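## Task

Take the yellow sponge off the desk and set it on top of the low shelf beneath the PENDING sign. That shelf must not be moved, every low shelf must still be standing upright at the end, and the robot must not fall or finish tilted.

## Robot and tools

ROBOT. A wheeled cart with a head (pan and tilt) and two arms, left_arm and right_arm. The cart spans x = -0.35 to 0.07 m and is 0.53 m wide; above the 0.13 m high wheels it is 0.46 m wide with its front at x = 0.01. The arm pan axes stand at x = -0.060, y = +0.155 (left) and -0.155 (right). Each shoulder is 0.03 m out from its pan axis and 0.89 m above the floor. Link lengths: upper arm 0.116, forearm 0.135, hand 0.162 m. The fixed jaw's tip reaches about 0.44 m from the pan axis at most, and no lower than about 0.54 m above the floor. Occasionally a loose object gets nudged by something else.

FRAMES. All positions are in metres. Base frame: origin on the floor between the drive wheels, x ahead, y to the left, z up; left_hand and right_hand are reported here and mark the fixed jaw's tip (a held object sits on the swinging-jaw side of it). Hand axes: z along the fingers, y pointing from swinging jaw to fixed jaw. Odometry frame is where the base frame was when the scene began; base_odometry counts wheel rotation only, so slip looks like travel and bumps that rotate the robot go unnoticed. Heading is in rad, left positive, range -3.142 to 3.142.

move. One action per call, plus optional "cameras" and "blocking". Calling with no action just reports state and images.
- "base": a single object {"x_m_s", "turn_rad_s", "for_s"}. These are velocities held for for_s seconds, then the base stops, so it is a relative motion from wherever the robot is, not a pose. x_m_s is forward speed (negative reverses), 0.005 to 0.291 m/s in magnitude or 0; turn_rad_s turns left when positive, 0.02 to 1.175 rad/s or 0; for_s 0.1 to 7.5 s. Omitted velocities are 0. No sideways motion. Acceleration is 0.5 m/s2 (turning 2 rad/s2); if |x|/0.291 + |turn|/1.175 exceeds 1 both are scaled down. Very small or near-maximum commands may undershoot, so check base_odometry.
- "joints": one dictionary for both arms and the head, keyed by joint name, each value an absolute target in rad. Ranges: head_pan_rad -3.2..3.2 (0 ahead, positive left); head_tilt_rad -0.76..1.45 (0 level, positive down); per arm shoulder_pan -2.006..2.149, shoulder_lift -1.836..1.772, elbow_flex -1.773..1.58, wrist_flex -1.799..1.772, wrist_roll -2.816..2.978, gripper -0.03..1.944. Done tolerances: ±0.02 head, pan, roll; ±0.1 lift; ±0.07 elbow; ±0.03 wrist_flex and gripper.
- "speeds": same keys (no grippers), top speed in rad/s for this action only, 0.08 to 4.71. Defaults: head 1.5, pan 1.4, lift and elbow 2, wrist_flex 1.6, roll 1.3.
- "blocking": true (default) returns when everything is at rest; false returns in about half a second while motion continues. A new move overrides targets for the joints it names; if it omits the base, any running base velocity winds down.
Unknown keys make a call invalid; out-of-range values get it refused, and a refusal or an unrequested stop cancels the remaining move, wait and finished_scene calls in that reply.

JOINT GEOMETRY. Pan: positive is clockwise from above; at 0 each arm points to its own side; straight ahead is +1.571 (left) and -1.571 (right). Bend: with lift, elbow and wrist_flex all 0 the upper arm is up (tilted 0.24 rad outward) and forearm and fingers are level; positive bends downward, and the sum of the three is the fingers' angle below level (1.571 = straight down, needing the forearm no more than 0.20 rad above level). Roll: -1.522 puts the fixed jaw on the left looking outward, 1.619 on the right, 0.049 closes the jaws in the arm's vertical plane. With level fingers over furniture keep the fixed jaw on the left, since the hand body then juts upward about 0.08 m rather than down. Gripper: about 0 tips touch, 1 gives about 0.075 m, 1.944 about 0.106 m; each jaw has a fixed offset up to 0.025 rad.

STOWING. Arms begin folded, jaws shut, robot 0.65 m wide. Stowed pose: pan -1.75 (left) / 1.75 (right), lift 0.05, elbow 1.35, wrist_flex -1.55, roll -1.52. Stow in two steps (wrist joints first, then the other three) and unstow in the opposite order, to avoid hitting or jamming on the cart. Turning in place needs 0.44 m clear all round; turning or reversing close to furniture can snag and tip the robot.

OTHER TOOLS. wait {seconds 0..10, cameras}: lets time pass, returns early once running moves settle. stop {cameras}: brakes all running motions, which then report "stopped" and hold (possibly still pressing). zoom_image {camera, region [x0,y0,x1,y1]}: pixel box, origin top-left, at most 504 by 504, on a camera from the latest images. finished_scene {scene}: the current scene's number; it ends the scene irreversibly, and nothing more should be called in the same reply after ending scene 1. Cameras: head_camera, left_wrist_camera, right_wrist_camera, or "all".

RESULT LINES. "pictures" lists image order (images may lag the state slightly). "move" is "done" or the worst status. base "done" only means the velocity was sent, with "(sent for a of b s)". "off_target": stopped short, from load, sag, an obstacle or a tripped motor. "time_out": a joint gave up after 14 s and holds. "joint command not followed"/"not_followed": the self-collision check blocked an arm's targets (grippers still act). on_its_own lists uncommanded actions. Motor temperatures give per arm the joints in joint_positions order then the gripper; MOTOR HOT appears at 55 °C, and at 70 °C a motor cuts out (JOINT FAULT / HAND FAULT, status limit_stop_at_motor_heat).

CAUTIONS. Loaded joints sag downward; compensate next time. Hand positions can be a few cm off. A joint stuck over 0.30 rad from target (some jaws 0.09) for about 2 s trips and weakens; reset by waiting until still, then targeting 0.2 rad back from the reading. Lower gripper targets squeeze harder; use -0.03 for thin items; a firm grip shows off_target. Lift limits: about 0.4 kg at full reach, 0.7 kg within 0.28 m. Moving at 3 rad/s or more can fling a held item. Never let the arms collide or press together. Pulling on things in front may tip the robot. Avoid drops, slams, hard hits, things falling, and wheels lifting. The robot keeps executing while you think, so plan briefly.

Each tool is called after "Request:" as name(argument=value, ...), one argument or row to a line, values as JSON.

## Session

Request:
move(
  joints={"head_pan_rad":0.0,"head_tilt_rad":0.3},
  cameras=["head_camera"],
  speeds={"head_pan_rad":3},
)

Request:
move(
  joints={"head_pan_rad":-0.8,"head_tilt_rad":0.3},
  cameras=["head_camera"],
  speeds={"head_pan_rad":3},
)

Request:
move(
  joints={"head_pan_rad":-1.6,"head_tilt_rad":0.15},
  cameras=["head_camera"],
  speeds={"head_pan_rad":3},
)

Request:
move(
  joints={"head_pan_rad":-2.4,"head_tilt_rad":0.3},
  cameras=["head_camera"],
  speeds={"head_pan_rad":3},
)

Request:
move(
  joints={"head_pan_rad":3.14,"head_tilt_rad":0.3},
  cameras=["head_camera"],
  speeds={"head_pan_rad":4},
)

Request:
move(
  joints={"head_pan_rad":2.3,"head_tilt_rad":0.3},
  cameras=["head_camera"],
  speeds={"head_pan_rad":3},
)

Request:
move(
  joints={"head_pan_rad":1.5,"head_tilt_rad":0.2},
  cameras=["head_camera"],
  speeds={"head_pan_rad":3},
)

Request:
move(
  joints={"head_pan_rad":0.75,"head_tilt_rad":0.3},
  cameras=["head_camera"],
  speeds={"head_pan_rad":3},
)

Scene clock: 1.00 s.
Motor temperatures (°C): left_arm=[30 30 30 30 30 29] | right_arm=[29 27 26 27 29 26]
move: done
base_odometry: x=+0.000 y=+0.000 heading=+0.000
base_status: not commanded
joint_positions: head_pan_rad=+0.000 head_tilt_rad=+0.292 left_arm_shoulder_pan_rad=+0.002 left_arm_shoulder_lift_rad=-1.688 left_arm_elbow_flex_rad=+1.459 left_arm_wrist_flex_rad=+0.984 left_arm_wrist_roll_rad=-0.001 left_arm_gripper_rad=+0.000 right_arm_shoulder_pan_rad=+0.004 right_arm_shoulder_lift_rad=-1.732 right_arm_elbow_flex_rad=+1.485 right_arm_wrist_flex_rad=+1.015 right_arm_wrist_roll_rad=+0.000 right_arm_gripper_rad=+0.000
joint_status: all done
left_hand: x=-0.0597 y=+0.3120 z=+0.8286 quat_wxyz=(+0.397, -0.918, +0.023, +0.009) (m; base frame)
right_hand: x=-0.0607 y=-0.3093 z=+0.8243 quat_wxyz=(+0.009, +0.024, +0.920, -0.391) (m; base frame)
pictures: head_camera
Images, in order (width x height): head_camera 644x476.

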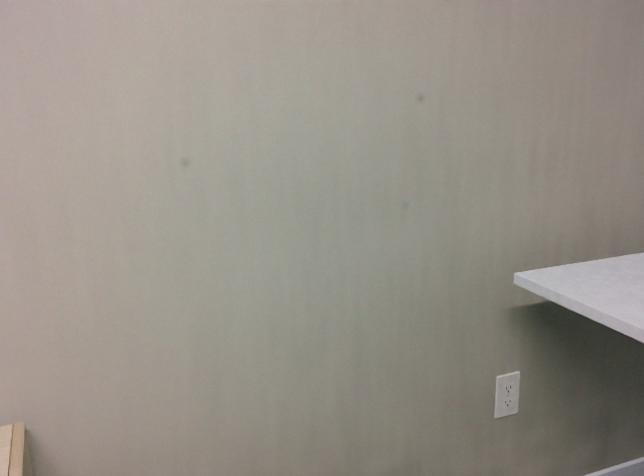

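Scene clock: 1.93 s.
move: done
base_odometry: x=+0.000 y=+0.000 heading=+0.000
base_status: not commanded
joint_positions: head_pan_rad=-0.790 head_tilt_rad=+0.292 left_arm_shoulder_pan_rad=+0.002 left_arm_shoulder_lift_rad=-1.688 left_arm_elbow_flex_rad=+1.459 left_arm_wrist_flex_rad=+0.984 left_arm_wrist_roll_rad=-0.001 left_arm_gripper_rad=+0.000 right_arm_shoulder_pan_rad=+0.004 right_arm_shoulder_lift_rad=-1.732 right_arm_elbow_flex_rad=+1.485 right_arm_wrist_flex_rad=+1.015 right_arm_wrist_roll_rad=+0.000 right_arm_gripper_rad=+0.000
joint_status: all done
left_hand: x=-0.0597 y=+0.3120 z=+0.8286 quat_wxyz=(+0.397, -0.918, +0.023, +0.009) (m; base frame)
right_hand: x=-0.0607 y=-0.3093 z=+0.8243 quat_wxyz=(+0.009, +0.024, +0.920, -0.391) (m; base frame)
pictures: head_camera
Images, in order (width x height): head_camera 644x476.

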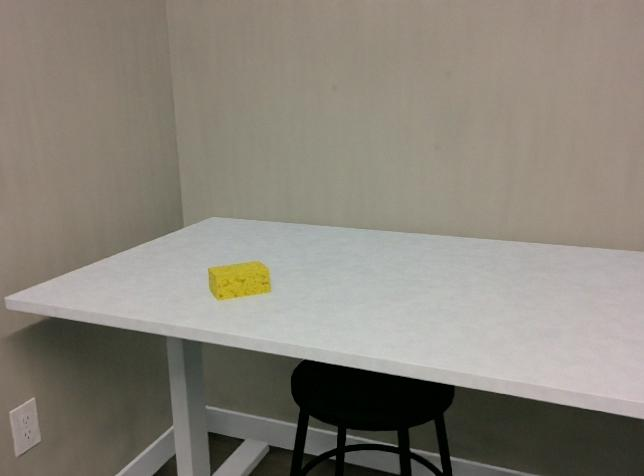

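Scene clock: 2.87 s.
move: done
base_odometry: x=+0.000 y=+0.000 heading=+0.000
base_status: not commanded
joint_positions: head_pan_rad=-1.591 head_tilt_rad=+0.161 left_arm_shoulder_pan_rad=+0.002 left_arm_shoulder_lift_rad=-1.688 left_arm_elbow_flex_rad=+1.459 left_arm_wrist_flex_rad=+0.984 left_arm_wrist_roll_rad=-0.001 left_arm_gripper_rad=+0.000 right_arm_shoulder_pan_rad=+0.004 right_arm_shoulder_lift_rad=-1.732 right_arm_elbow_flex_rad=+1.485 right_arm_wrist_flex_rad=+1.015 right_arm_wrist_roll_rad=+0.000 right_arm_gripper_rad=+0.000
joint_status: all done
left_hand: x=-0.0597 y=+0.3120 z=+0.8286 quat_wxyz=(+0.397, -0.918, +0.023, +0.009) (m; base frame)
right_hand: x=-0.0607 y=-0.3093 z=+0.8243 quat_wxyz=(+0.009, +0.024, +0.920, -0.391) (m; base frame)
pictures: head_camera
Images, in order (width x height): head_camera 644x476.

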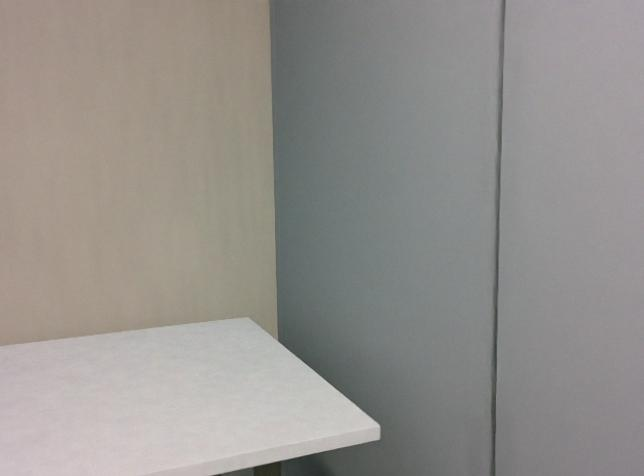

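Scene clock: 3.80 s.
move: done
base_odometry: x=+0.000 y=+0.000 heading=+0.000
base_status: not commanded
joint_positions: head_pan_rad=-2.392 head_tilt_rad=+0.292 left_arm_shoulder_pan_rad=+0.002 left_arm_shoulder_lift_rad=-1.688 left_arm_elbow_flex_rad=+1.459 left_arm_wrist_flex_rad=+0.984 left_arm_wrist_roll_rad=-0.001 left_arm_gripper_rad=+0.000 right_arm_shoulder_pan_rad=+0.004 right_arm_shoulder_lift_rad=-1.732 right_arm_elbow_flex_rad=+1.485 right_arm_wrist_flex_rad=+1.015 right_arm_wrist_roll_rad=+0.000 right_arm_gripper_rad=+0.000
joint_status: all done
left_hand: x=-0.0597 y=+0.3120 z=+0.8286 quat_wxyz=(+0.397, -0.918, +0.023, +0.009) (m; base frame)
right_hand: x=-0.0607 y=-0.3093 z=+0.8243 quat_wxyz=(+0.009, +0.024, +0.920, -0.391) (m; base frame)
pictures: head_camera
Images, in order (width x height): head_camera 644x476.

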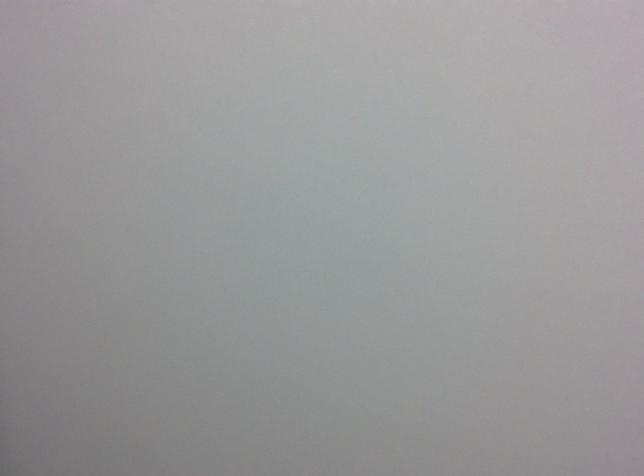

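Scene clock: 5.90 s.
move: done
base_odometry: x=+0.000 y=+0.000 heading=+0.000
base_status: not commanded
joint_positions: head_pan_rad=+3.129 head_tilt_rad=+0.293 left_arm_shoulder_pan_rad=+0.002 left_arm_shoulder_lift_rad=-1.688 left_arm_elbow_flex_rad=+1.459 left_arm_wrist_flex_rad=+0.984 left_arm_wrist_roll_rad=-0.001 left_arm_gripper_rad=+0.000 right_arm_shoulder_pan_rad=+0.004 right_arm_shoulder_lift_rad=-1.732 right_arm_elbow_flex_rad=+1.485 right_arm_wrist_flex_rad=+1.015 right_arm_wrist_roll_rad=+0.000 right_arm_gripper_rad=+0.000
joint_status: all done
left_hand: x=-0.0597 y=+0.3120 z=+0.8286 quat_wxyz=(+0.397, -0.918, +0.023, +0.009) (m; base frame)
right_hand: x=-0.0607 y=-0.3093 z=+0.8243 quat_wxyz=(+0.009, +0.024, +0.920, -0.391) (m; base frame)
pictures: head_camera
Images, in order (width x height): head_camera 644x476.

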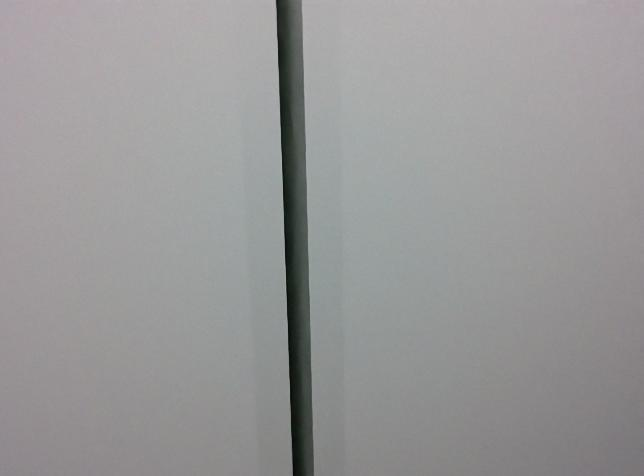

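Scene clock: 6.87 s.
move: done
base_odometry: x=+0.000 y=+0.000 heading=+0.000
base_status: not commanded
joint_positions: head_pan_rad=+2.309 head_tilt_rad=+0.293 left_arm_shoulder_pan_rad=+0.002 left_arm_shoulder_lift_rad=-1.688 left_arm_elbow_flex_rad=+1.459 left_arm_wrist_flex_rad=+0.984 left_arm_wrist_roll_rad=-0.001 left_arm_gripper_rad=+0.000 right_arm_shoulder_pan_rad=+0.004 right_arm_shoulder_lift_rad=-1.732 right_arm_elbow_flex_rad=+1.485 right_arm_wrist_flex_rad=+1.015 right_arm_wrist_roll_rad=+0.000 right_arm_gripper_rad=+0.000
joint_status: all done
left_hand: x=-0.0597 y=+0.3120 z=+0.8286 quat_wxyz=(+0.397, -0.918, +0.023, +0.009) (m; base frame)
right_hand: x=-0.0607 y=-0.3093 z=+0.8243 quat_wxyz=(+0.009, +0.024, +0.920, -0.391) (m; base frame)
pictures: head_camera
Images, in order (width x height): head_camera 644x476.

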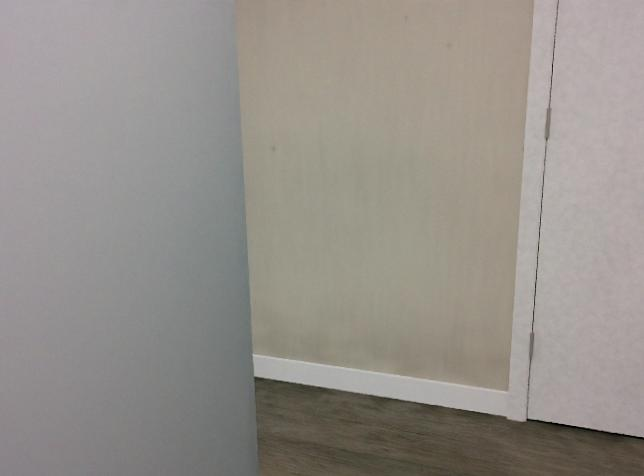

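Scene clock: 7.80 s.
move: done
base_odometry: x=+0.000 y=+0.000 heading=+0.000
base_status: not commanded
joint_positions: head_pan_rad=+1.509 head_tilt_rad=+0.212 left_arm_shoulder_pan_rad=+0.002 left_arm_shoulder_lift_rad=-1.688 left_arm_elbow_flex_rad=+1.459 left_arm_wrist_flex_rad=+0.984 left_arm_wrist_roll_rad=-0.001 left_arm_gripper_rad=+0.000 right_arm_shoulder_pan_rad=+0.004 right_arm_shoulder_lift_rad=-1.732 right_arm_elbow_flex_rad=+1.485 right_arm_wrist_flex_rad=+1.015 right_arm_wrist_roll_rad=+0.000 right_arm_gripper_rad=+0.000
joint_status: all done
left_hand: x=-0.0597 y=+0.3120 z=+0.8286 quat_wxyz=(+0.397, -0.918, +0.023, +0.009) (m; base frame)
right_hand: x=-0.0607 y=-0.3093 z=+0.8243 quat_wxyz=(+0.009, +0.024, +0.920, -0.391) (m; base frame)
pictures: head_camera
Images, in order (width x height): head_camera 644x476.

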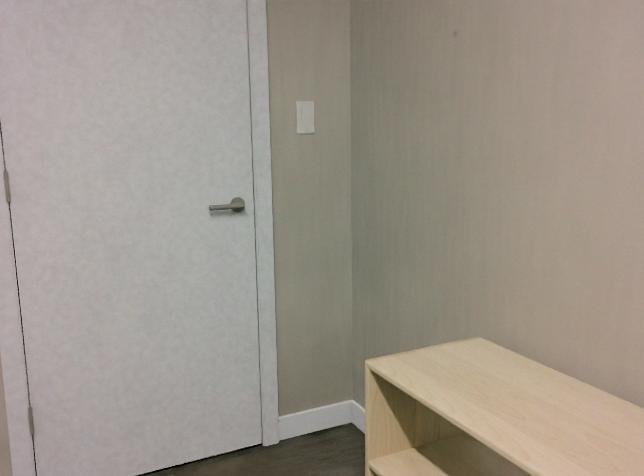

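Scene clock: 8.73 s.
move: done
base_odometry: x=+0.000 y=+0.000 heading=+0.000
base_status: not commanded
joint_positions: head_pan_rad=+0.759 head_tilt_rad=+0.292 left_arm_shoulder_pan_rad=+0.002 left_arm_shoulder_lift_rad=-1.688 left_arm_elbow_flex_rad=+1.459 left_arm_wrist_flex_rad=+0.984 left_arm_wrist_roll_rad=-0.001 left_arm_gripper_rad=+0.000 right_arm_shoulder_pan_rad=+0.004 right_arm_shoulder_lift_rad=-1.732 right_arm_elbow_flex_rad=+1.485 right_arm_wrist_flex_rad=+1.015 right_arm_wrist_roll_rad=+0.000 right_arm_gripper_rad=+0.000
joint_status: all done
left_hand: x=-0.0597 y=+0.3120 z=+0.8286 quat_wxyz=(+0.397, -0.918, +0.023, +0.009) (m; base frame)
right_hand: x=-0.0607 y=-0.3093 z=+0.8243 quat_wxyz=(+0.009, +0.024, +0.920, -0.391) (m; base frame)
pictures: head_camera
Images, in order (width x height): head_camera 644x476.

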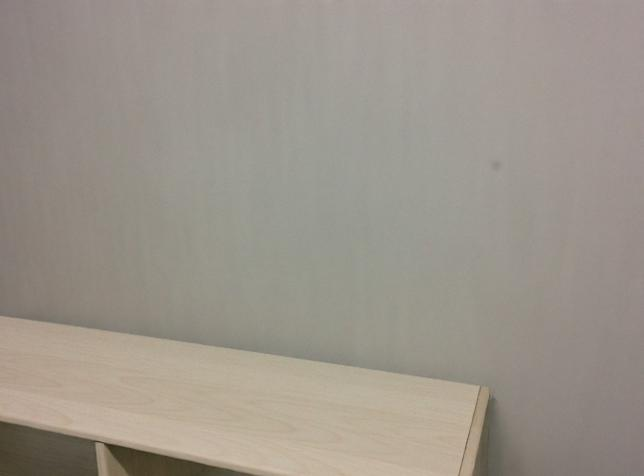

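Request:
move(
  base={"turn_rad_s":-0.4,"for_s":0.62},
  joints={"head_pan_rad":1.2,"head_tilt_rad":-0.15},
  speeds={"head_pan_rad":3},
  cameras=["head_camera"],
)

Request:
move(
  base={"x_m_s":0.24,"for_s":3.04},
  joints={"head_pan_rad":0.0,"head_tilt_rad":0.6},
)

Request:
move(
  base={"turn_rad_s":-0.6,"for_s":1.99},
  cameras=["head_camera"],
)

Scene clock: 56.90 s.
move: done
base_odometry: x=+0.000 y=+0.000 heading=-0.254
base_status: done (sent for 0.63 of 0.63 s)
joint_positions: head_pan_rad=+1.189 head_tilt_rad=-0.141 left_arm_shoulder_pan_rad=-0.004 left_arm_shoulder_lift_rad=-1.688 left_arm_elbow_flex_rad=+1.459 left_arm_wrist_flex_rad=+0.984 left_arm_wrist_roll_rad=-0.001 left_arm_gripper_rad=+0.000 right_arm_shoulder_pan_rad=+0.003 right_arm_shoulder_lift_rad=-1.732 right_arm_elbow_flex_rad=+1.485 right_arm_wrist_flex_rad=+1.015 right_arm_wrist_roll_rad=+0.000 right_arm_gripper_rad=+0.000
joint_status: all done
left_hand: x=-0.0607 y=+0.3120 z=+0.8286 quat_wxyz=(+0.397, -0.918, +0.021, +0.011) (m; base frame)
right_hand: x=-0.0604 y=-0.3093 z=+0.8243 quat_wxyz=(+0.009, +0.024, +0.920, -0.391) (m; base frame)
pictures: head_camera
Images, in order (width x height): head_camera 644x476.

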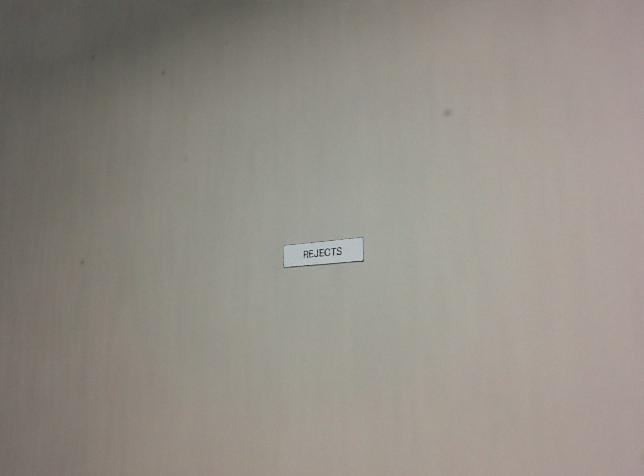

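Scene clock: 61.07 s.
move: done
base_odometry: x=+0.705 y=-0.184 heading=-0.254
base_status: done (sent for 3.03 of 3.03 s)
joint_positions: head_pan_rad=+0.009 head_tilt_rad=+0.593 left_arm_shoulder_pan_rad=-0.003 left_arm_shoulder_lift_rad=-1.688 left_arm_elbow_flex_rad=+1.459 left_arm_wrist_flex_rad=+0.984 left_arm_wrist_roll_rad=-0.001 left_arm_gripper_rad=+0.000 right_arm_shoulder_pan_rad=+0.001 right_arm_shoulder_lift_rad=-1.732 right_arm_elbow_flex_rad=+1.485 right_arm_wrist_flex_rad=+1.015 right_arm_wrist_roll_rad=+0.000 right_arm_gripper_rad=+0.000
joint_status: all done
left_hand: x=-0.0604 y=+0.3120 z=+0.8286 quat_wxyz=(+0.397, -0.918, +0.021, +0.010) (m; base frame)
right_hand: x=-0.0602 y=-0.3093 z=+0.8243 quat_wxyz=(+0.009, +0.023, +0.920, -0.391) (m; base frame)
pictures: none

Scene clock: 63.77 s.
move: done
base_odometry: x=+0.704 y=-0.183 heading=-1.453
base_status: done (sent for 2 of 2 s)
joint_positions: head_pan_rad=+0.009 head_tilt_rad=+0.593 left_arm_shoulder_pan_rad=+0.000 left_arm_shoulder_lift_rad=-1.688 left_arm_elbow_flex_rad=+1.459 left_arm_wrist_flex_rad=+0.984 left_arm_wrist_roll_rad=-0.001 left_arm_gripper_rad=+0.000 right_arm_shoulder_pan_rad=+0.003 right_arm_shoulder_lift_rad=-1.732 right_arm_elbow_flex_rad=+1.485 right_arm_wrist_flex_rad=+1.015 right_arm_wrist_roll_rad=+0.000 right_arm_gripper_rad=+0.000
joint_status: not commanded
left_hand: x=-0.0600 y=+0.3120 z=+0.8286 quat_wxyz=(+0.397, -0.918, +0.023, +0.010) (m; base frame)
right_hand: x=-0.0604 y=-0.3093 z=+0.8243 quat_wxyz=(+0.009, +0.024, +0.920, -0.391) (m; base frame)
pictures: head_camera
Images, in order (width x height): head_camera 644x476.

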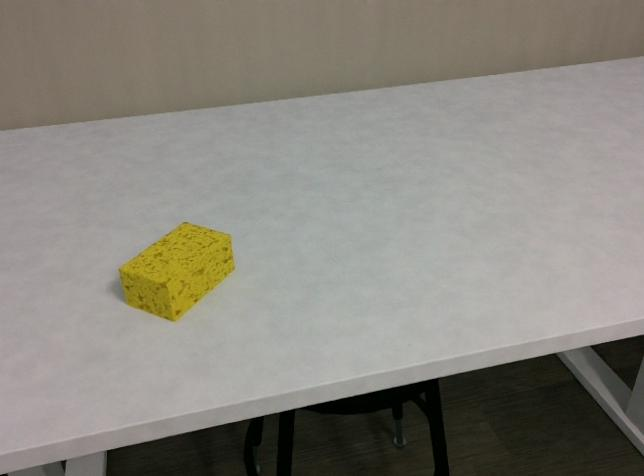

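Request:
move(
  joints={"left_arm_shoulder_lift_rad":-0.4,"left_arm_elbow_flex_rad":0.1,"left_arm_wrist_flex_rad":0.8,"left_arm_wrist_roll_rad":-1.9,"left_arm_gripper_rad":1.9},
  base={"turn_rad_s":0.4,"for_s":0.87},
)

Request:
move(
  joints={"left_arm_shoulder_pan_rad":1.715,"head_pan_rad":0.0,"head_tilt_rad":0.9},
  base={"x_m_s":0.13,"for_s":1.96},
)

Request:
move(
  base={"turn_rad_s":-0.4,"for_s":0.87},
  cameras=["head_camera","left_wrist_camera"],
)

Scene clock: 94.87 s.
move: done
base_odometry: x=+0.704 y=-0.184 heading=-1.108
base_status: done (sent for 0.87 of 0.87 s)
joint_positions: head_pan_rad=+0.009 head_tilt_rad=+0.593 left_arm_shoulder_pan_rad=-0.004 left_arm_shoulder_lift_rad=-0.398 left_arm_elbow_flex_rad=+0.139 left_arm_wrist_flex_rad=+0.813 left_arm_wrist_roll_rad=-1.895 left_arm_gripper_rad=+1.891 right_arm_shoulder_pan_rad=-0.004 right_arm_shoulder_lift_rad=-1.732 right_arm_elbow_flex_rad=+1.485 right_arm_wrist_flex_rad=+1.015 right_arm_wrist_roll_rad=+0.000 right_arm_gripper_rad=+0.000
joint_status: all done
left_hand: x=-0.0685 y=+0.4345 z=+0.9661 quat_wxyz=(+0.274, -0.494, +0.720, +0.403) (m; base frame)
right_hand: x=-0.0595 y=-0.3093 z=+0.8243 quat_wxyz=(+0.010, +0.021, +0.920, -0.390) (m; base frame)
pictures: none

Scene clock: 97.73 s.
move: done
base_odometry: x=+0.819 y=-0.412 heading=-1.105
base_status: done (sent for 1.97 of 1.97 s)
joint_positions: head_pan_rad=+0.009 head_tilt_rad=+0.894 left_arm_shoulder_pan_rad=+1.707 left_arm_shoulder_lift_rad=-0.398 left_arm_elbow_flex_rad=+0.139 left_arm_wrist_flex_rad=+0.813 left_arm_wrist_roll_rad=-1.904 left_arm_gripper_rad=+1.891 right_arm_shoulder_pan_rad=-0.002 right_arm_shoulder_lift_rad=-1.732 right_arm_elbow_flex_rad=+1.485 right_arm_wrist_flex_rad=+1.015 right_arm_wrist_roll_rad=+0.000 right_arm_gripper_rad=+0.000
joint_status: all done
left_hand: x=+0.2179 y=+0.1241 z=+0.9662 quat_wxyz=(+0.483, +0.224, +0.844, +0.060) (m; base frame)
right_hand: x=-0.0597 y=-0.3093 z=+0.8243 quat_wxyz=(+0.010, +0.021, +0.920, -0.390) (m; base frame)
pictures: none

Scene clock: 99.17 s.
move: done
base_odometry: x=+0.819 y=-0.412 heading=-1.454
base_status: done (sent for 0.87 of 0.87 s)
joint_positions: head_pan_rad=+0.009 head_tilt_rad=+0.894 left_arm_shoulder_pan_rad=+1.714 left_arm_shoulder_lift_rad=-0.398 left_arm_elbow_flex_rad=+0.139 left_arm_wrist_flex_rad=+0.813 left_arm_wrist_roll_rad=-1.904 left_arm_gripper_rad=+1.891 right_arm_shoulder_pan_rad=+0.003 right_arm_shoulder_lift_rad=-1.732 right_arm_elbow_flex_rad=+1.485 right_arm_wrist_flex_rad=+1.015 right_arm_wrist_roll_rad=+0.000 right_arm_gripper_rad=+0.000
joint_status: not commanded
left_hand: x=+0.2178 y=+0.1224 z=+0.9662 quat_wxyz=(+0.483, +0.227, +0.844, +0.058) (m; base frame)
right_hand: x=-0.0604 y=-0.3093 z=+0.8243 quat_wxyz=(+0.009, +0.024, +0.920, -0.391) (m; base frame)
pictures: head_camera, left_wrist_camera
Images, in order (width x height): head_camera 644x476, left_wrist_camera 644x476.

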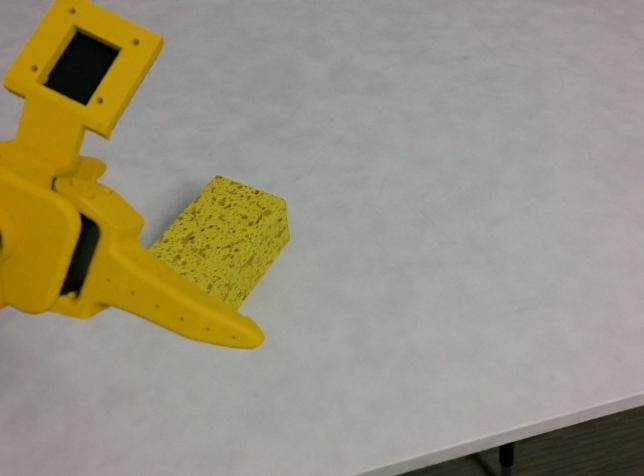

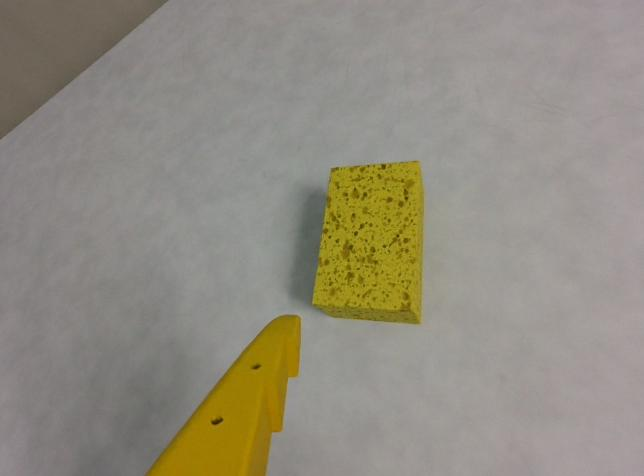

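Request:
move(
  joints={"left_arm_shoulder_pan_rad":1.69,"left_arm_shoulder_lift_rad":0.80,"left_arm_elbow_flex_rad":-1.03,"left_arm_wrist_flex_rad":0.98},
  cameras=["head_camera","left_wrist_camera"],
)

Scene clock: 107.37 s.
move: done
base_odometry: x=+0.819 y=-0.412 heading=-1.454
base_status: not commanded
joint_positions: head_pan_rad=+0.009 head_tilt_rad=+0.894 left_arm_shoulder_pan_rad=+1.695 left_arm_shoulder_lift_rad=+0.814 left_arm_elbow_flex_rad=-0.993 left_arm_wrist_flex_rad=+0.978 left_arm_wrist_roll_rad=-1.904 left_arm_gripper_rad=+1.891 right_arm_shoulder_pan_rad=+0.003 right_arm_shoulder_lift_rad=-1.732 right_arm_elbow_flex_rad=+1.485 right_arm_wrist_flex_rad=+1.015 right_arm_wrist_roll_rad=+0.000 right_arm_gripper_rad=+0.000
joint_status: all done
left_hand: x=+0.3153 y=+0.1154 z=+0.8673 quat_wxyz=(+0.374, +0.232, +0.897, +0.048) (m; base frame)
right_hand: x=-0.0604 y=-0.3093 z=+0.8243 quat_wxyz=(+0.009, +0.024, +0.920, -0.391) (m; base frame)
pictures: head_camera, left_wrist_camera
Images, in order (width x height): head_camera 644x476, left_wrist_camera 644x476.

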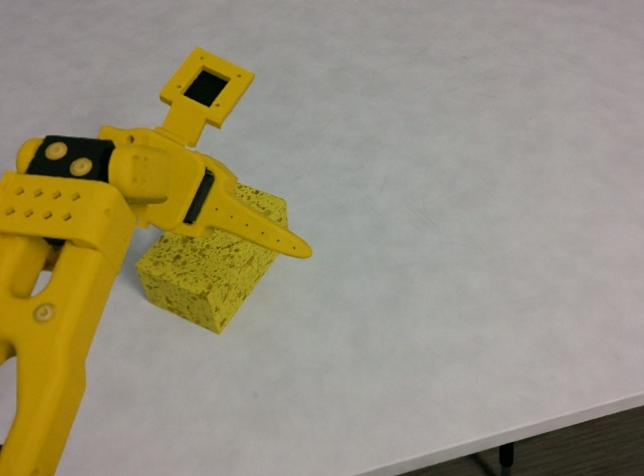

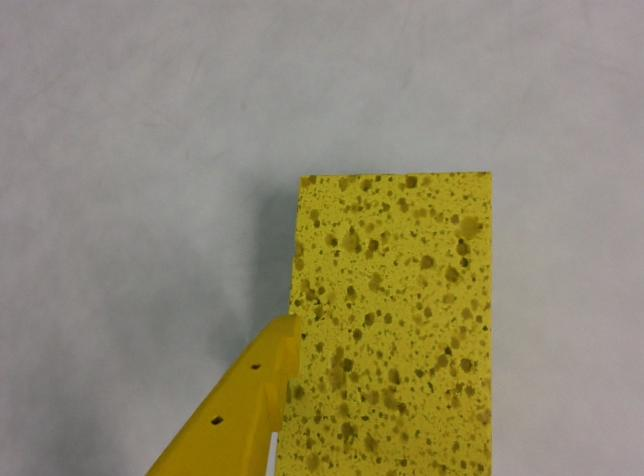

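Request:
move(
  joints={"left_arm_shoulder_pan_rad":1.64},
)

Request:
move(
  joints={"left_arm_shoulder_lift_rad":0.87,"left_arm_elbow_flex_rad":-0.62,"left_arm_wrist_flex_rad":0.5},
  speeds={"left_arm_shoulder_lift_rad":0.1,"left_arm_elbow_flex_rad":0.5,"left_arm_wrist_flex_rad":0.6},
  cameras=["head_camera","left_wrist_camera"],
)

Scene clock: 116.97 s.
move: done
base_odometry: x=+0.819 y=-0.412 heading=-1.454
base_status: not commanded
joint_positions: head_pan_rad=+0.009 head_tilt_rad=+0.894 left_arm_shoulder_pan_rad=+1.641 left_arm_shoulder_lift_rad=+0.814 left_arm_elbow_flex_rad=-0.995 left_arm_wrist_flex_rad=+0.978 left_arm_wrist_roll_rad=-1.904 left_arm_gripper_rad=+1.891 right_arm_shoulder_pan_rad=+0.003 right_arm_shoulder_lift_rad=-1.732 right_arm_elbow_flex_rad=+1.485 right_arm_wrist_flex_rad=+1.015 right_arm_wrist_roll_rad=+0.000 right_arm_gripper_rad=+0.000
joint_status: all done
left_hand: x=+0.3170 y=+0.1356 z=+0.8676 quat_wxyz=(+0.373, +0.208, +0.902, +0.059) (m; base frame)
right_hand: x=-0.0604 y=-0.3093 z=+0.8243 quat_wxyz=(+0.009, +0.024, +0.920, -0.391) (m; base frame)
pictures: none

Scene clock: 118.37 s.
move: done
base_odometry: x=+0.819 y=-0.412 heading=-1.454
base_status: not commanded
joint_positions: head_pan_rad=+0.009 head_tilt_rad=+0.894 left_arm_shoulder_pan_rad=+1.643 left_arm_shoulder_lift_rad=+0.887 left_arm_elbow_flex_rad=-0.616 left_arm_wrist_flex_rad=+0.513 left_arm_wrist_roll_rad=-1.904 left_arm_gripper_rad=+1.891 right_arm_shoulder_pan_rad=+0.003 right_arm_shoulder_lift_rad=-1.732 right_arm_elbow_flex_rad=+1.485 right_arm_wrist_flex_rad=+1.015 right_arm_wrist_roll_rad=+0.000 right_arm_gripper_rad=+0.000
joint_status: all done
left_hand: x=+0.3219 y=+0.1346 z=+0.8009 quat_wxyz=(+0.379, +0.208, +0.900, +0.059) (m; base frame)
right_hand: x=-0.0604 y=-0.3093 z=+0.8243 quat_wxyz=(+0.009, +0.024, +0.920, -0.391) (m; base frame)
pictures: head_camera, left_wrist_camera
Images, in order (width x height): head_camera 644x476, left_wrist_camera 644x476.

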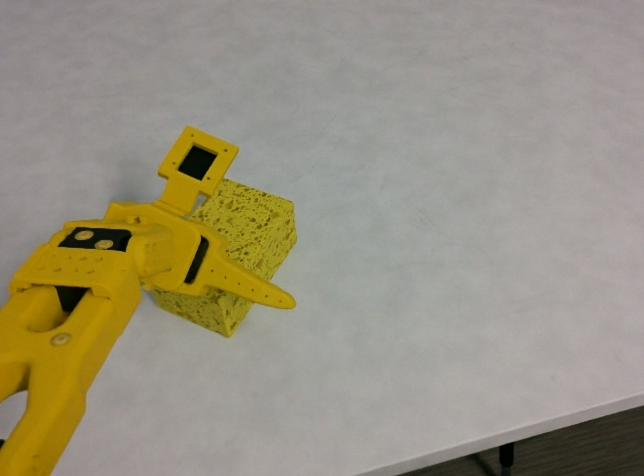

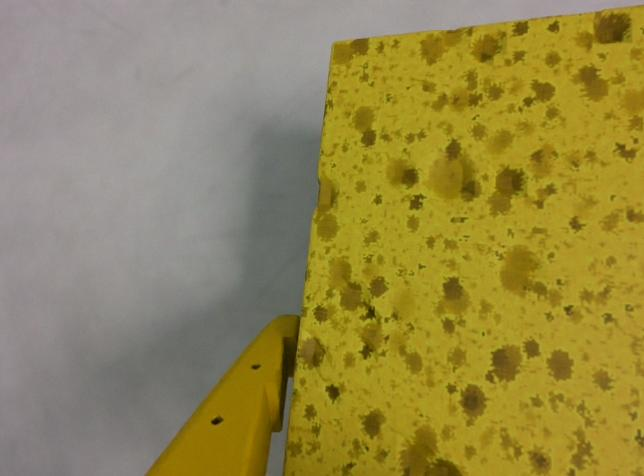

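Close.

Request:
move(
  joints={"left_arm_gripper_rad":0.5},
)

Request:
move(
  joints={"left_arm_gripper_rad":0.84,"left_arm_shoulder_lift_rad":0.4,"left_arm_elbow_flex_rad":-0.62,"left_arm_wrist_flex_rad":0.8,"head_pan_rad":0.3,"head_tilt_rad":0.6},
  speeds={"left_arm_shoulder_lift_rad":0.6,"left_arm_elbow_flex_rad":0.5,"left_arm_wrist_flex_rad":0.5},
  cameras=["head_camera","left_wrist_camera"],
)

Scene clock: 127.57 s.
move: off_target
base_odometry: x=+0.819 y=-0.412 heading=-1.454
base_status: not commanded
joint_positions: head_pan_rad=+0.009 head_tilt_rad=+0.894 left_arm_shoulder_pan_rad=+1.649 left_arm_shoulder_lift_rad=+0.876 left_arm_elbow_flex_rad=-0.625 left_arm_wrist_flex_rad=+0.497 left_arm_wrist_roll_rad=-1.895 left_arm_gripper_rad=+0.851 right_arm_shoulder_pan_rad=+0.003 right_arm_shoulder_lift_rad=-1.732 right_arm_elbow_flex_rad=+1.485 right_arm_wrist_flex_rad=+1.015 right_arm_wrist_roll_rad=+0.000 right_arm_gripper_rad=+0.000
joint_status: left_arm_gripper_rad off_target (ended at +0.851, target +0.500)
left_hand: x=+0.3256 y=+0.1320 z=+0.8087 quat_wxyz=(+0.395, +0.205, +0.893, +0.059) (m; base frame)
right_hand: x=-0.0604 y=-0.3093 z=+0.8243 quat_wxyz=(+0.009, +0.024, +0.920, -0.391) (m; base frame)
pictures: none

Scene clock: 128.90 s.
move: off_target
base_odometry: x=+0.819 y=-0.412 heading=-1.454
base_status: not commanded
joint_positions: head_pan_rad=+0.290 head_tilt_rad=+0.613 left_arm_shoulder_pan_rad=+1.638 left_arm_shoulder_lift_rad=+0.467 left_arm_elbow_flex_rad=-0.615 left_arm_wrist_flex_rad=+0.797 left_arm_wrist_roll_rad=-1.904 left_arm_gripper_rad=+0.890 right_arm_shoulder_pan_rad=+0.001 right_arm_shoulder_lift_rad=-1.732 right_arm_elbow_flex_rad=+1.485 right_arm_wrist_flex_rad=+1.015 right_arm_wrist_roll_rad=+0.000 right_arm_gripper_rad=+0.000
joint_status: left_arm_gripper_rad off_target (ended at +0.889, target +0.840); the others done
left_hand: x=+0.3079 y=+0.1373 z=+0.9121 quat_wxyz=(+0.439, +0.200, +0.873, +0.070) (m; base frame)
right_hand: x=-0.0602 y=-0.3093 z=+0.8243 quat_wxyz=(+0.009, +0.023, +0.920, -0.391) (m; base frame)
pictures: head_camera, left_wrist_camera
Images, in order (width x height): head_camera 644x476, left_wrist_camera 644x476.

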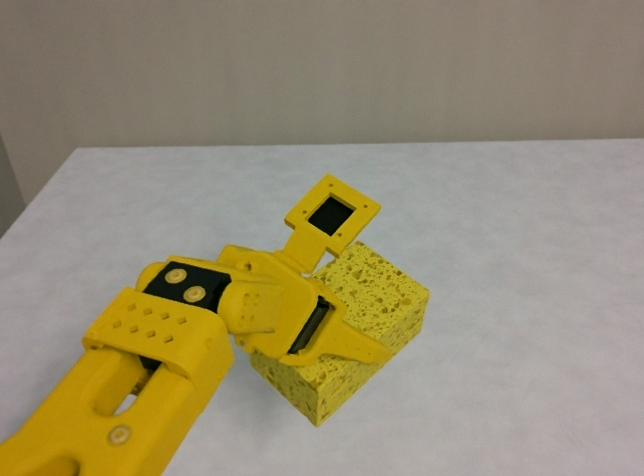

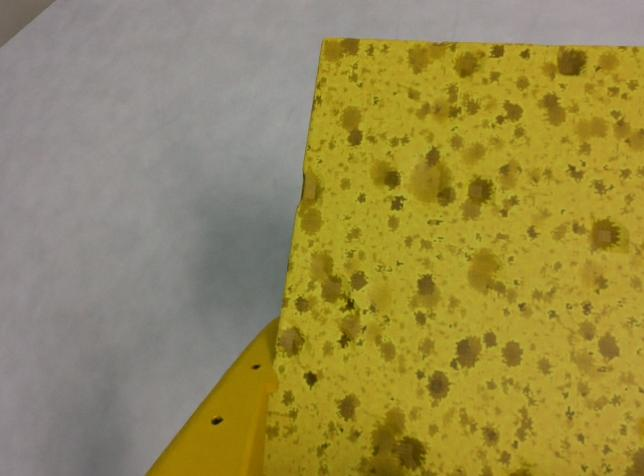

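Request:
move(
  joints={"left_arm_shoulder_lift_rad":-0.4,"left_arm_elbow_flex_rad":-0.1,"left_arm_wrist_flex_rad":0.95},
  base={"x_m_s":-0.19,"for_s":2.0},
  speeds={"left_arm_shoulder_lift_rad":0.8,"left_arm_elbow_flex_rad":0.8,"left_arm_wrist_flex_rad":0.8},
)

Request:
move(
  base={"turn_rad_s":-0.7,"for_s":2.19},
  joints={"left_arm_shoulder_pan_rad":1.571,"head_pan_rad":-0.6,"head_tilt_rad":0.4},
)

Request:
move(
  base={"x_m_s":0.24,"for_s":2.3},
)

Request:
move(
  base={"turn_rad_s":-0.7,"for_s":1.71},
  joints={"head_pan_rad":-0.4,"head_tilt_rad":0.4},
  cameras=["head_camera","left_wrist_camera"],
)

Scene clock: 180.57 s.
move: done
base_odometry: x=+0.776 y=-0.035 heading=-1.455
base_status: done (sent for 2 of 2 s)
joint_positions: head_pan_rad=+0.290 head_tilt_rad=+0.613 left_arm_shoulder_pan_rad=+1.638 left_arm_shoulder_lift_rad=-0.363 left_arm_elbow_flex_rad=-0.095 left_arm_wrist_flex_rad=+0.948 left_arm_wrist_roll_rad=-1.904 left_arm_gripper_rad=+0.890 right_arm_shoulder_pan_rad=+0.000 right_arm_shoulder_lift_rad=-1.732 right_arm_elbow_flex_rad=+1.485 right_arm_wrist_flex_rad=+1.015 right_arm_wrist_roll_rad=+0.000 right_arm_gripper_rad=+0.000
joint_status: all done
left_hand: x=+0.2180 y=+0.1434 z=+1.0002 quat_wxyz=(+0.508, +0.191, +0.836, +0.081) (m; base frame)
right_hand: x=-0.0599 y=-0.3093 z=+0.8243 quat_wxyz=(+0.010, +0.022, +0.920, -0.391) (m; base frame)
pictures: none

Scene clock: 183.43 s.
move: done
base_odometry: x=+0.776 y=-0.034 heading=-2.992
base_status: done (sent for 2.2 of 2.2 s)
joint_positions: head_pan_rad=-0.591 head_tilt_rad=+0.413 left_arm_shoulder_pan_rad=+1.576 left_arm_shoulder_lift_rad=-0.363 left_arm_elbow_flex_rad=-0.095 left_arm_wrist_flex_rad=+0.948 left_arm_wrist_roll_rad=-1.904 left_arm_gripper_rad=+0.890 right_arm_shoulder_pan_rad=+0.004 right_arm_shoulder_lift_rad=-1.732 right_arm_elbow_flex_rad=+1.485 right_arm_wrist_flex_rad=+1.015 right_arm_wrist_roll_rad=+0.000 right_arm_gripper_rad=+0.000
joint_status: all done
left_hand: x=+0.2182 y=+0.1609 z=+1.0002 quat_wxyz=(+0.505, +0.165, +0.842, +0.096) (m; base frame)
right_hand: x=-0.0607 y=-0.3093 z=+0.8243 quat_wxyz=(+0.009, +0.024, +0.920, -0.391) (m; base frame)
pictures: none

Scene clock: 186.80 s.
move: done
base_odometry: x=+0.229 y=-0.114 heading=-2.995
base_status: done (sent for 2.3 of 2.3 s)
joint_positions: head_pan_rad=-0.591 head_tilt_rad=+0.412 left_arm_shoulder_pan_rad=+1.576 left_arm_shoulder_lift_rad=-0.363 left_arm_elbow_flex_rad=-0.095 left_arm_wrist_flex_rad=+0.948 left_arm_wrist_roll_rad=-1.904 left_arm_gripper_rad=+0.890 right_arm_shoulder_pan_rad=+0.003 right_arm_shoulder_lift_rad=-1.732 right_arm_elbow_flex_rad=+1.485 right_arm_wrist_flex_rad=+1.015 right_arm_wrist_roll_rad=+0.000 right_arm_gripper_rad=+0.000
joint_status: not commanded
left_hand: x=+0.2182 y=+0.1609 z=+1.0002 quat_wxyz=(+0.505, +0.165, +0.842, +0.096) (m; base frame)
right_hand: x=-0.0604 y=-0.3093 z=+0.8243 quat_wxyz=(+0.009, +0.024, +0.920, -0.391) (m; base frame)
pictures: none

Scene clock: 189.23 s.
move: done
base_odometry: x=+0.229 y=-0.114 heading=+2.101
base_status: done (sent for 1.7 of 1.7 s)
joint_positions: head_pan_rad=-0.411 head_tilt_rad=+0.412 left_arm_shoulder_pan_rad=+1.574 left_arm_shoulder_lift_rad=-0.363 left_arm_elbow_flex_rad=-0.095 left_arm_wrist_flex_rad=+0.948 left_arm_wrist_roll_rad=-1.904 left_arm_gripper_rad=+0.890 right_arm_shoulder_pan_rad=+0.003 right_arm_shoulder_lift_rad=-1.732 right_arm_elbow_flex_rad=+1.485 right_arm_wrist_flex_rad=+1.015 right_arm_wrist_roll_rad=+0.000 right_arm_gripper_rad=+0.000
joint_status: all done
left_hand: x=+0.2182 y=+0.1613 z=+1.0002 quat_wxyz=(+0.505, +0.164, +0.842, +0.097) (m; base frame)
right_hand: x=-0.0604 y=-0.3093 z=+0.8243 quat_wxyz=(+0.009, +0.024, +0.920, -0.391) (m; base frame)
pictures: head_camera, left_wrist_camera
Images, in order (width x height): head_camera 644x476, left_wrist_camera 644x476.

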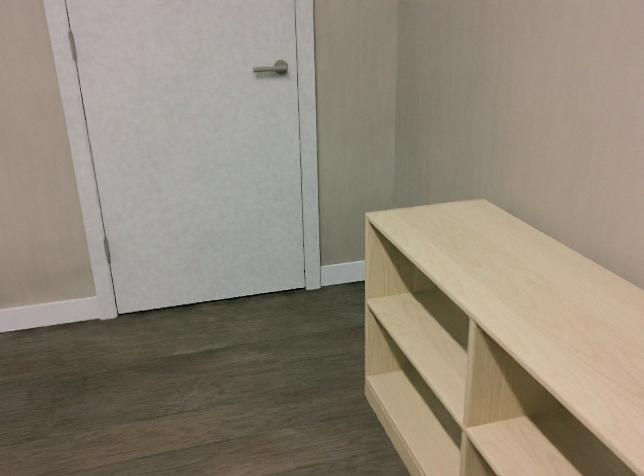

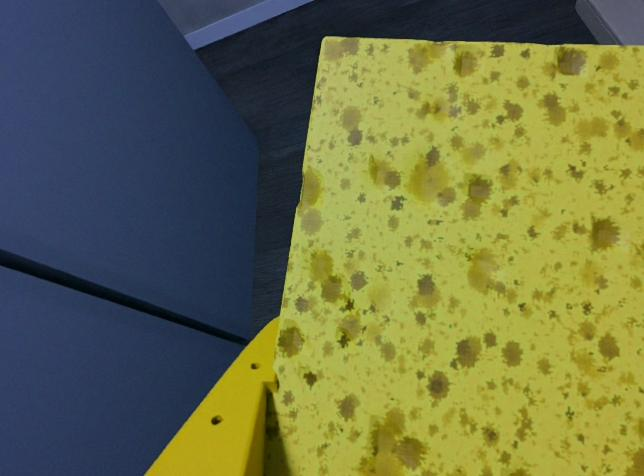

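Request:
move(
  joints={"head_pan_rad":0.25,"head_tilt_rad":0.45},
  cameras=["head_camera"],
)

Scene clock: 198.93 s.
move: done
base_odometry: x=+0.229 y=-0.114 heading=+2.101
base_status: not commanded
joint_positions: head_pan_rad=+0.239 head_tilt_rad=+0.442 left_arm_shoulder_pan_rad=+1.574 left_arm_shoulder_lift_rad=-0.363 left_arm_elbow_flex_rad=-0.095 left_arm_wrist_flex_rad=+0.948 left_arm_wrist_roll_rad=-1.904 left_arm_gripper_rad=+0.890 right_arm_shoulder_pan_rad=+0.003 right_arm_shoulder_lift_rad=-1.732 right_arm_elbow_flex_rad=+1.485 right_arm_wrist_flex_rad=+1.015 right_arm_wrist_roll_rad=+0.000 right_arm_gripper_rad=+0.000
joint_status: all done
left_hand: x=+0.2182 y=+0.1613 z=+1.0002 quat_wxyz=(+0.505, +0.164, +0.842, +0.097) (m; base frame)
right_hand: x=-0.0604 y=-0.3093 z=+0.8243 quat_wxyz=(+0.009, +0.024, +0.920, -0.391) (m; base frame)
pictures: head_camera
Images, in order (width x height): head_camera 644x476.

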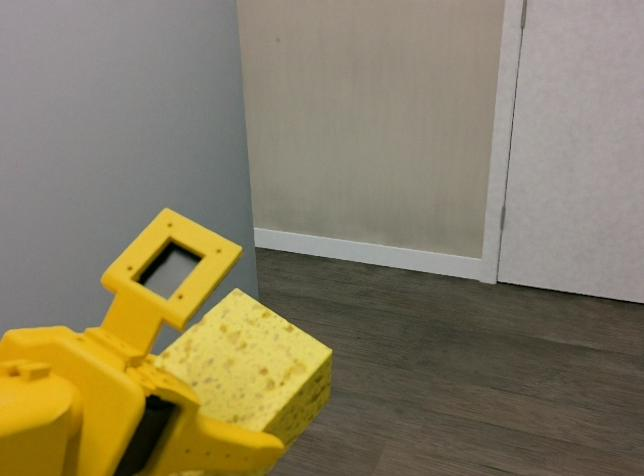

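Request:
move(
  base={"x_m_s":0.26,"for_s":5.6},
  joints={"head_pan_rad":0.9,"head_tilt_rad":0.8},
  cameras=["head_camera"],
)

Request:
move(
  joints={"head_pan_rad":0.0,"head_tilt_rad":0.7},
  cameras=["head_camera"],
)

Scene clock: 214.10 s.
move: done
base_odometry: x=-0.507 y=+1.143 heading=+2.100
base_status: done (sent for 5.6 of 5.6 s)
joint_positions: head_pan_rad=+0.890 head_tilt_rad=+0.794 left_arm_shoulder_pan_rad=+1.574 left_arm_shoulder_lift_rad=-0.365 left_arm_elbow_flex_rad=-0.095 left_arm_wrist_flex_rad=+0.948 left_arm_wrist_roll_rad=-1.904 left_arm_gripper_rad=+0.890 right_arm_shoulder_pan_rad=+0.004 right_arm_shoulder_lift_rad=-1.732 right_arm_elbow_flex_rad=+1.485 right_arm_wrist_flex_rad=+1.015 right_arm_wrist_roll_rad=+0.000 right_arm_gripper_rad=+0.000
joint_status: all done
left_hand: x=+0.2181 y=+0.1613 z=+1.0006 quat_wxyz=(+0.506, +0.164, +0.841, +0.097) (m; base frame)
right_hand: x=-0.0607 y=-0.3093 z=+0.8243 quat_wxyz=(+0.009, +0.024, +0.920, -0.391) (m; base frame)
pictures: head_camera
Images, in order (width x height): head_camera 644x476.

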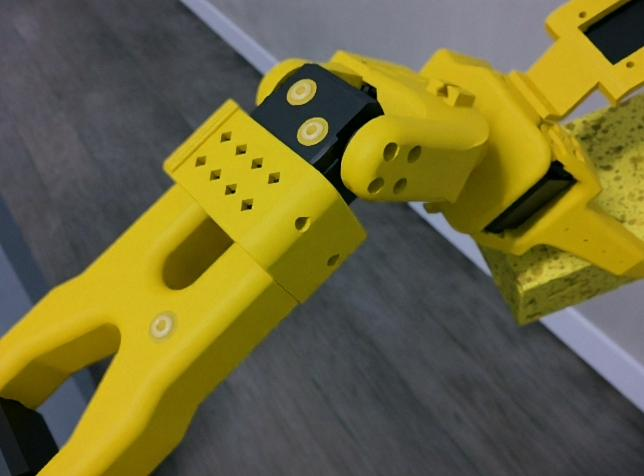

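Scene clock: 215.50 s.
move: done
base_odometry: x=-0.507 y=+1.143 heading=+2.100
base_status: not commanded
joint_positions: head_pan_rad=+0.009 head_tilt_rad=+0.713 left_arm_shoulder_pan_rad=+1.574 left_arm_shoulder_lift_rad=-0.365 left_arm_elbow_flex_rad=-0.095 left_arm_wrist_flex_rad=+0.948 left_arm_wrist_roll_rad=-1.904 left_arm_gripper_rad=+0.890 right_arm_shoulder_pan_rad=+0.004 right_arm_shoulder_lift_rad=-1.732 right_arm_elbow_flex_rad=+1.485 right_arm_wrist_flex_rad=+1.015 right_arm_wrist_roll_rad=+0.000 right_arm_gripper_rad=+0.000
joint_status: all done
left_hand: x=+0.2181 y=+0.1613 z=+1.0006 quat_wxyz=(+0.506, +0.164, +0.841, +0.097) (m; base frame)
right_hand: x=-0.0607 y=-0.3093 z=+0.8243 quat_wxyz=(+0.009, +0.024, +0.920, -0.391) (m; base frame)
pictures: head_camera
Images, in order (width x height): head_camera 644x476.

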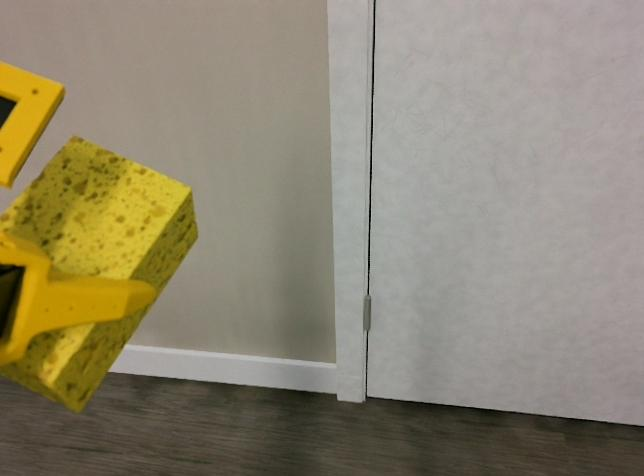

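Request:
move(
  base={"x_m_s":0.2,"for_s":2.1},
)

Request:
move(
  base={"turn_rad_s":0.7,"for_s":2.07},
  joints={"head_pan_rad":0.0,"head_tilt_rad":0.5},
  cameras=["head_camera","left_wrist_camera"],
)

Scene clock: 240.97 s.
move: done
base_odometry: x=-0.719 y=+1.505 heading=+2.099
base_status: done (sent for 2.1 of 2.1 s)
joint_positions: head_pan_rad=+0.009 head_tilt_rad=+0.713 left_arm_shoulder_pan_rad=+1.574 left_arm_shoulder_lift_rad=-0.365 left_arm_elbow_flex_rad=-0.095 left_arm_wrist_flex_rad=+0.948 left_arm_wrist_roll_rad=-1.904 left_arm_gripper_rad=+0.890 right_arm_shoulder_pan_rad=+0.003 right_arm_shoulder_lift_rad=-1.732 right_arm_elbow_flex_rad=+1.485 right_arm_wrist_flex_rad=+1.015 right_arm_wrist_roll_rad=+0.000 right_arm_gripper_rad=+0.000
joint_status: not commanded
left_hand: x=+0.2181 y=+0.1613 z=+1.0006 quat_wxyz=(+0.506, +0.164, +0.841, +0.097) (m; base frame)
right_hand: x=-0.0604 y=-0.3093 z=+0.8243 quat_wxyz=(+0.009, +0.024, +0.920, -0.391) (m; base frame)
pictures: none

Scene clock: 243.77 s.
move: done
base_odometry: x=-0.718 y=+1.505 heading=-2.738
base_status: done (sent for 2.07 of 2.07 s)
joint_positions: head_pan_rad=+0.009 head_tilt_rad=+0.513 left_arm_shoulder_pan_rad=+1.566 left_arm_shoulder_lift_rad=-0.365 left_arm_elbow_flex_rad=-0.095 left_arm_wrist_flex_rad=+0.948 left_arm_wrist_roll_rad=-1.904 left_arm_gripper_rad=+0.890 right_arm_shoulder_pan_rad=-0.005 right_arm_shoulder_lift_rad=-1.732 right_arm_elbow_flex_rad=+1.485 right_arm_wrist_flex_rad=+1.015 right_arm_wrist_roll_rad=+0.000 right_arm_gripper_rad=+0.000
joint_status: all done
left_hand: x=+0.2180 y=+0.1635 z=+1.0006 quat_wxyz=(+0.505, +0.161, +0.842, +0.099) (m; base frame)
right_hand: x=-0.0592 y=-0.3093 z=+0.8243 quat_wxyz=(+0.010, +0.020, +0.920, -0.390) (m; base frame)
pictures: head_camera, left_wrist_camera
Images, in order (width x height): head_camera 644x476, left_wrist_camera 644x476.

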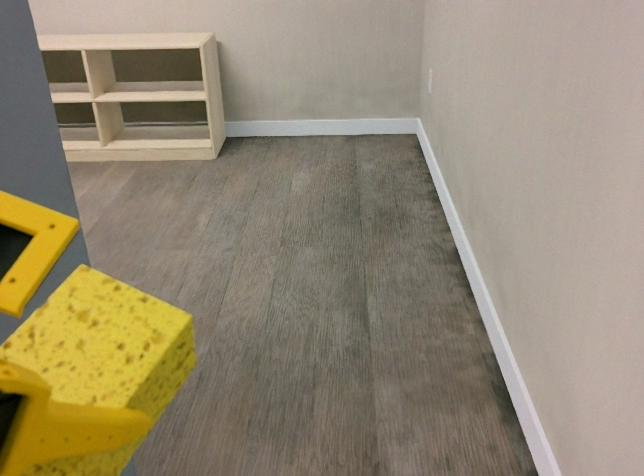

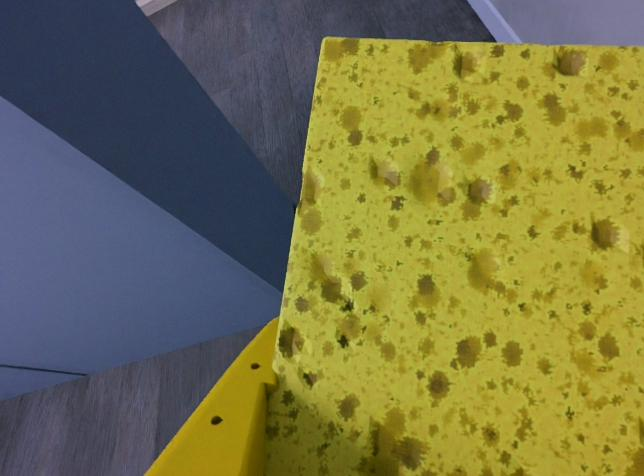

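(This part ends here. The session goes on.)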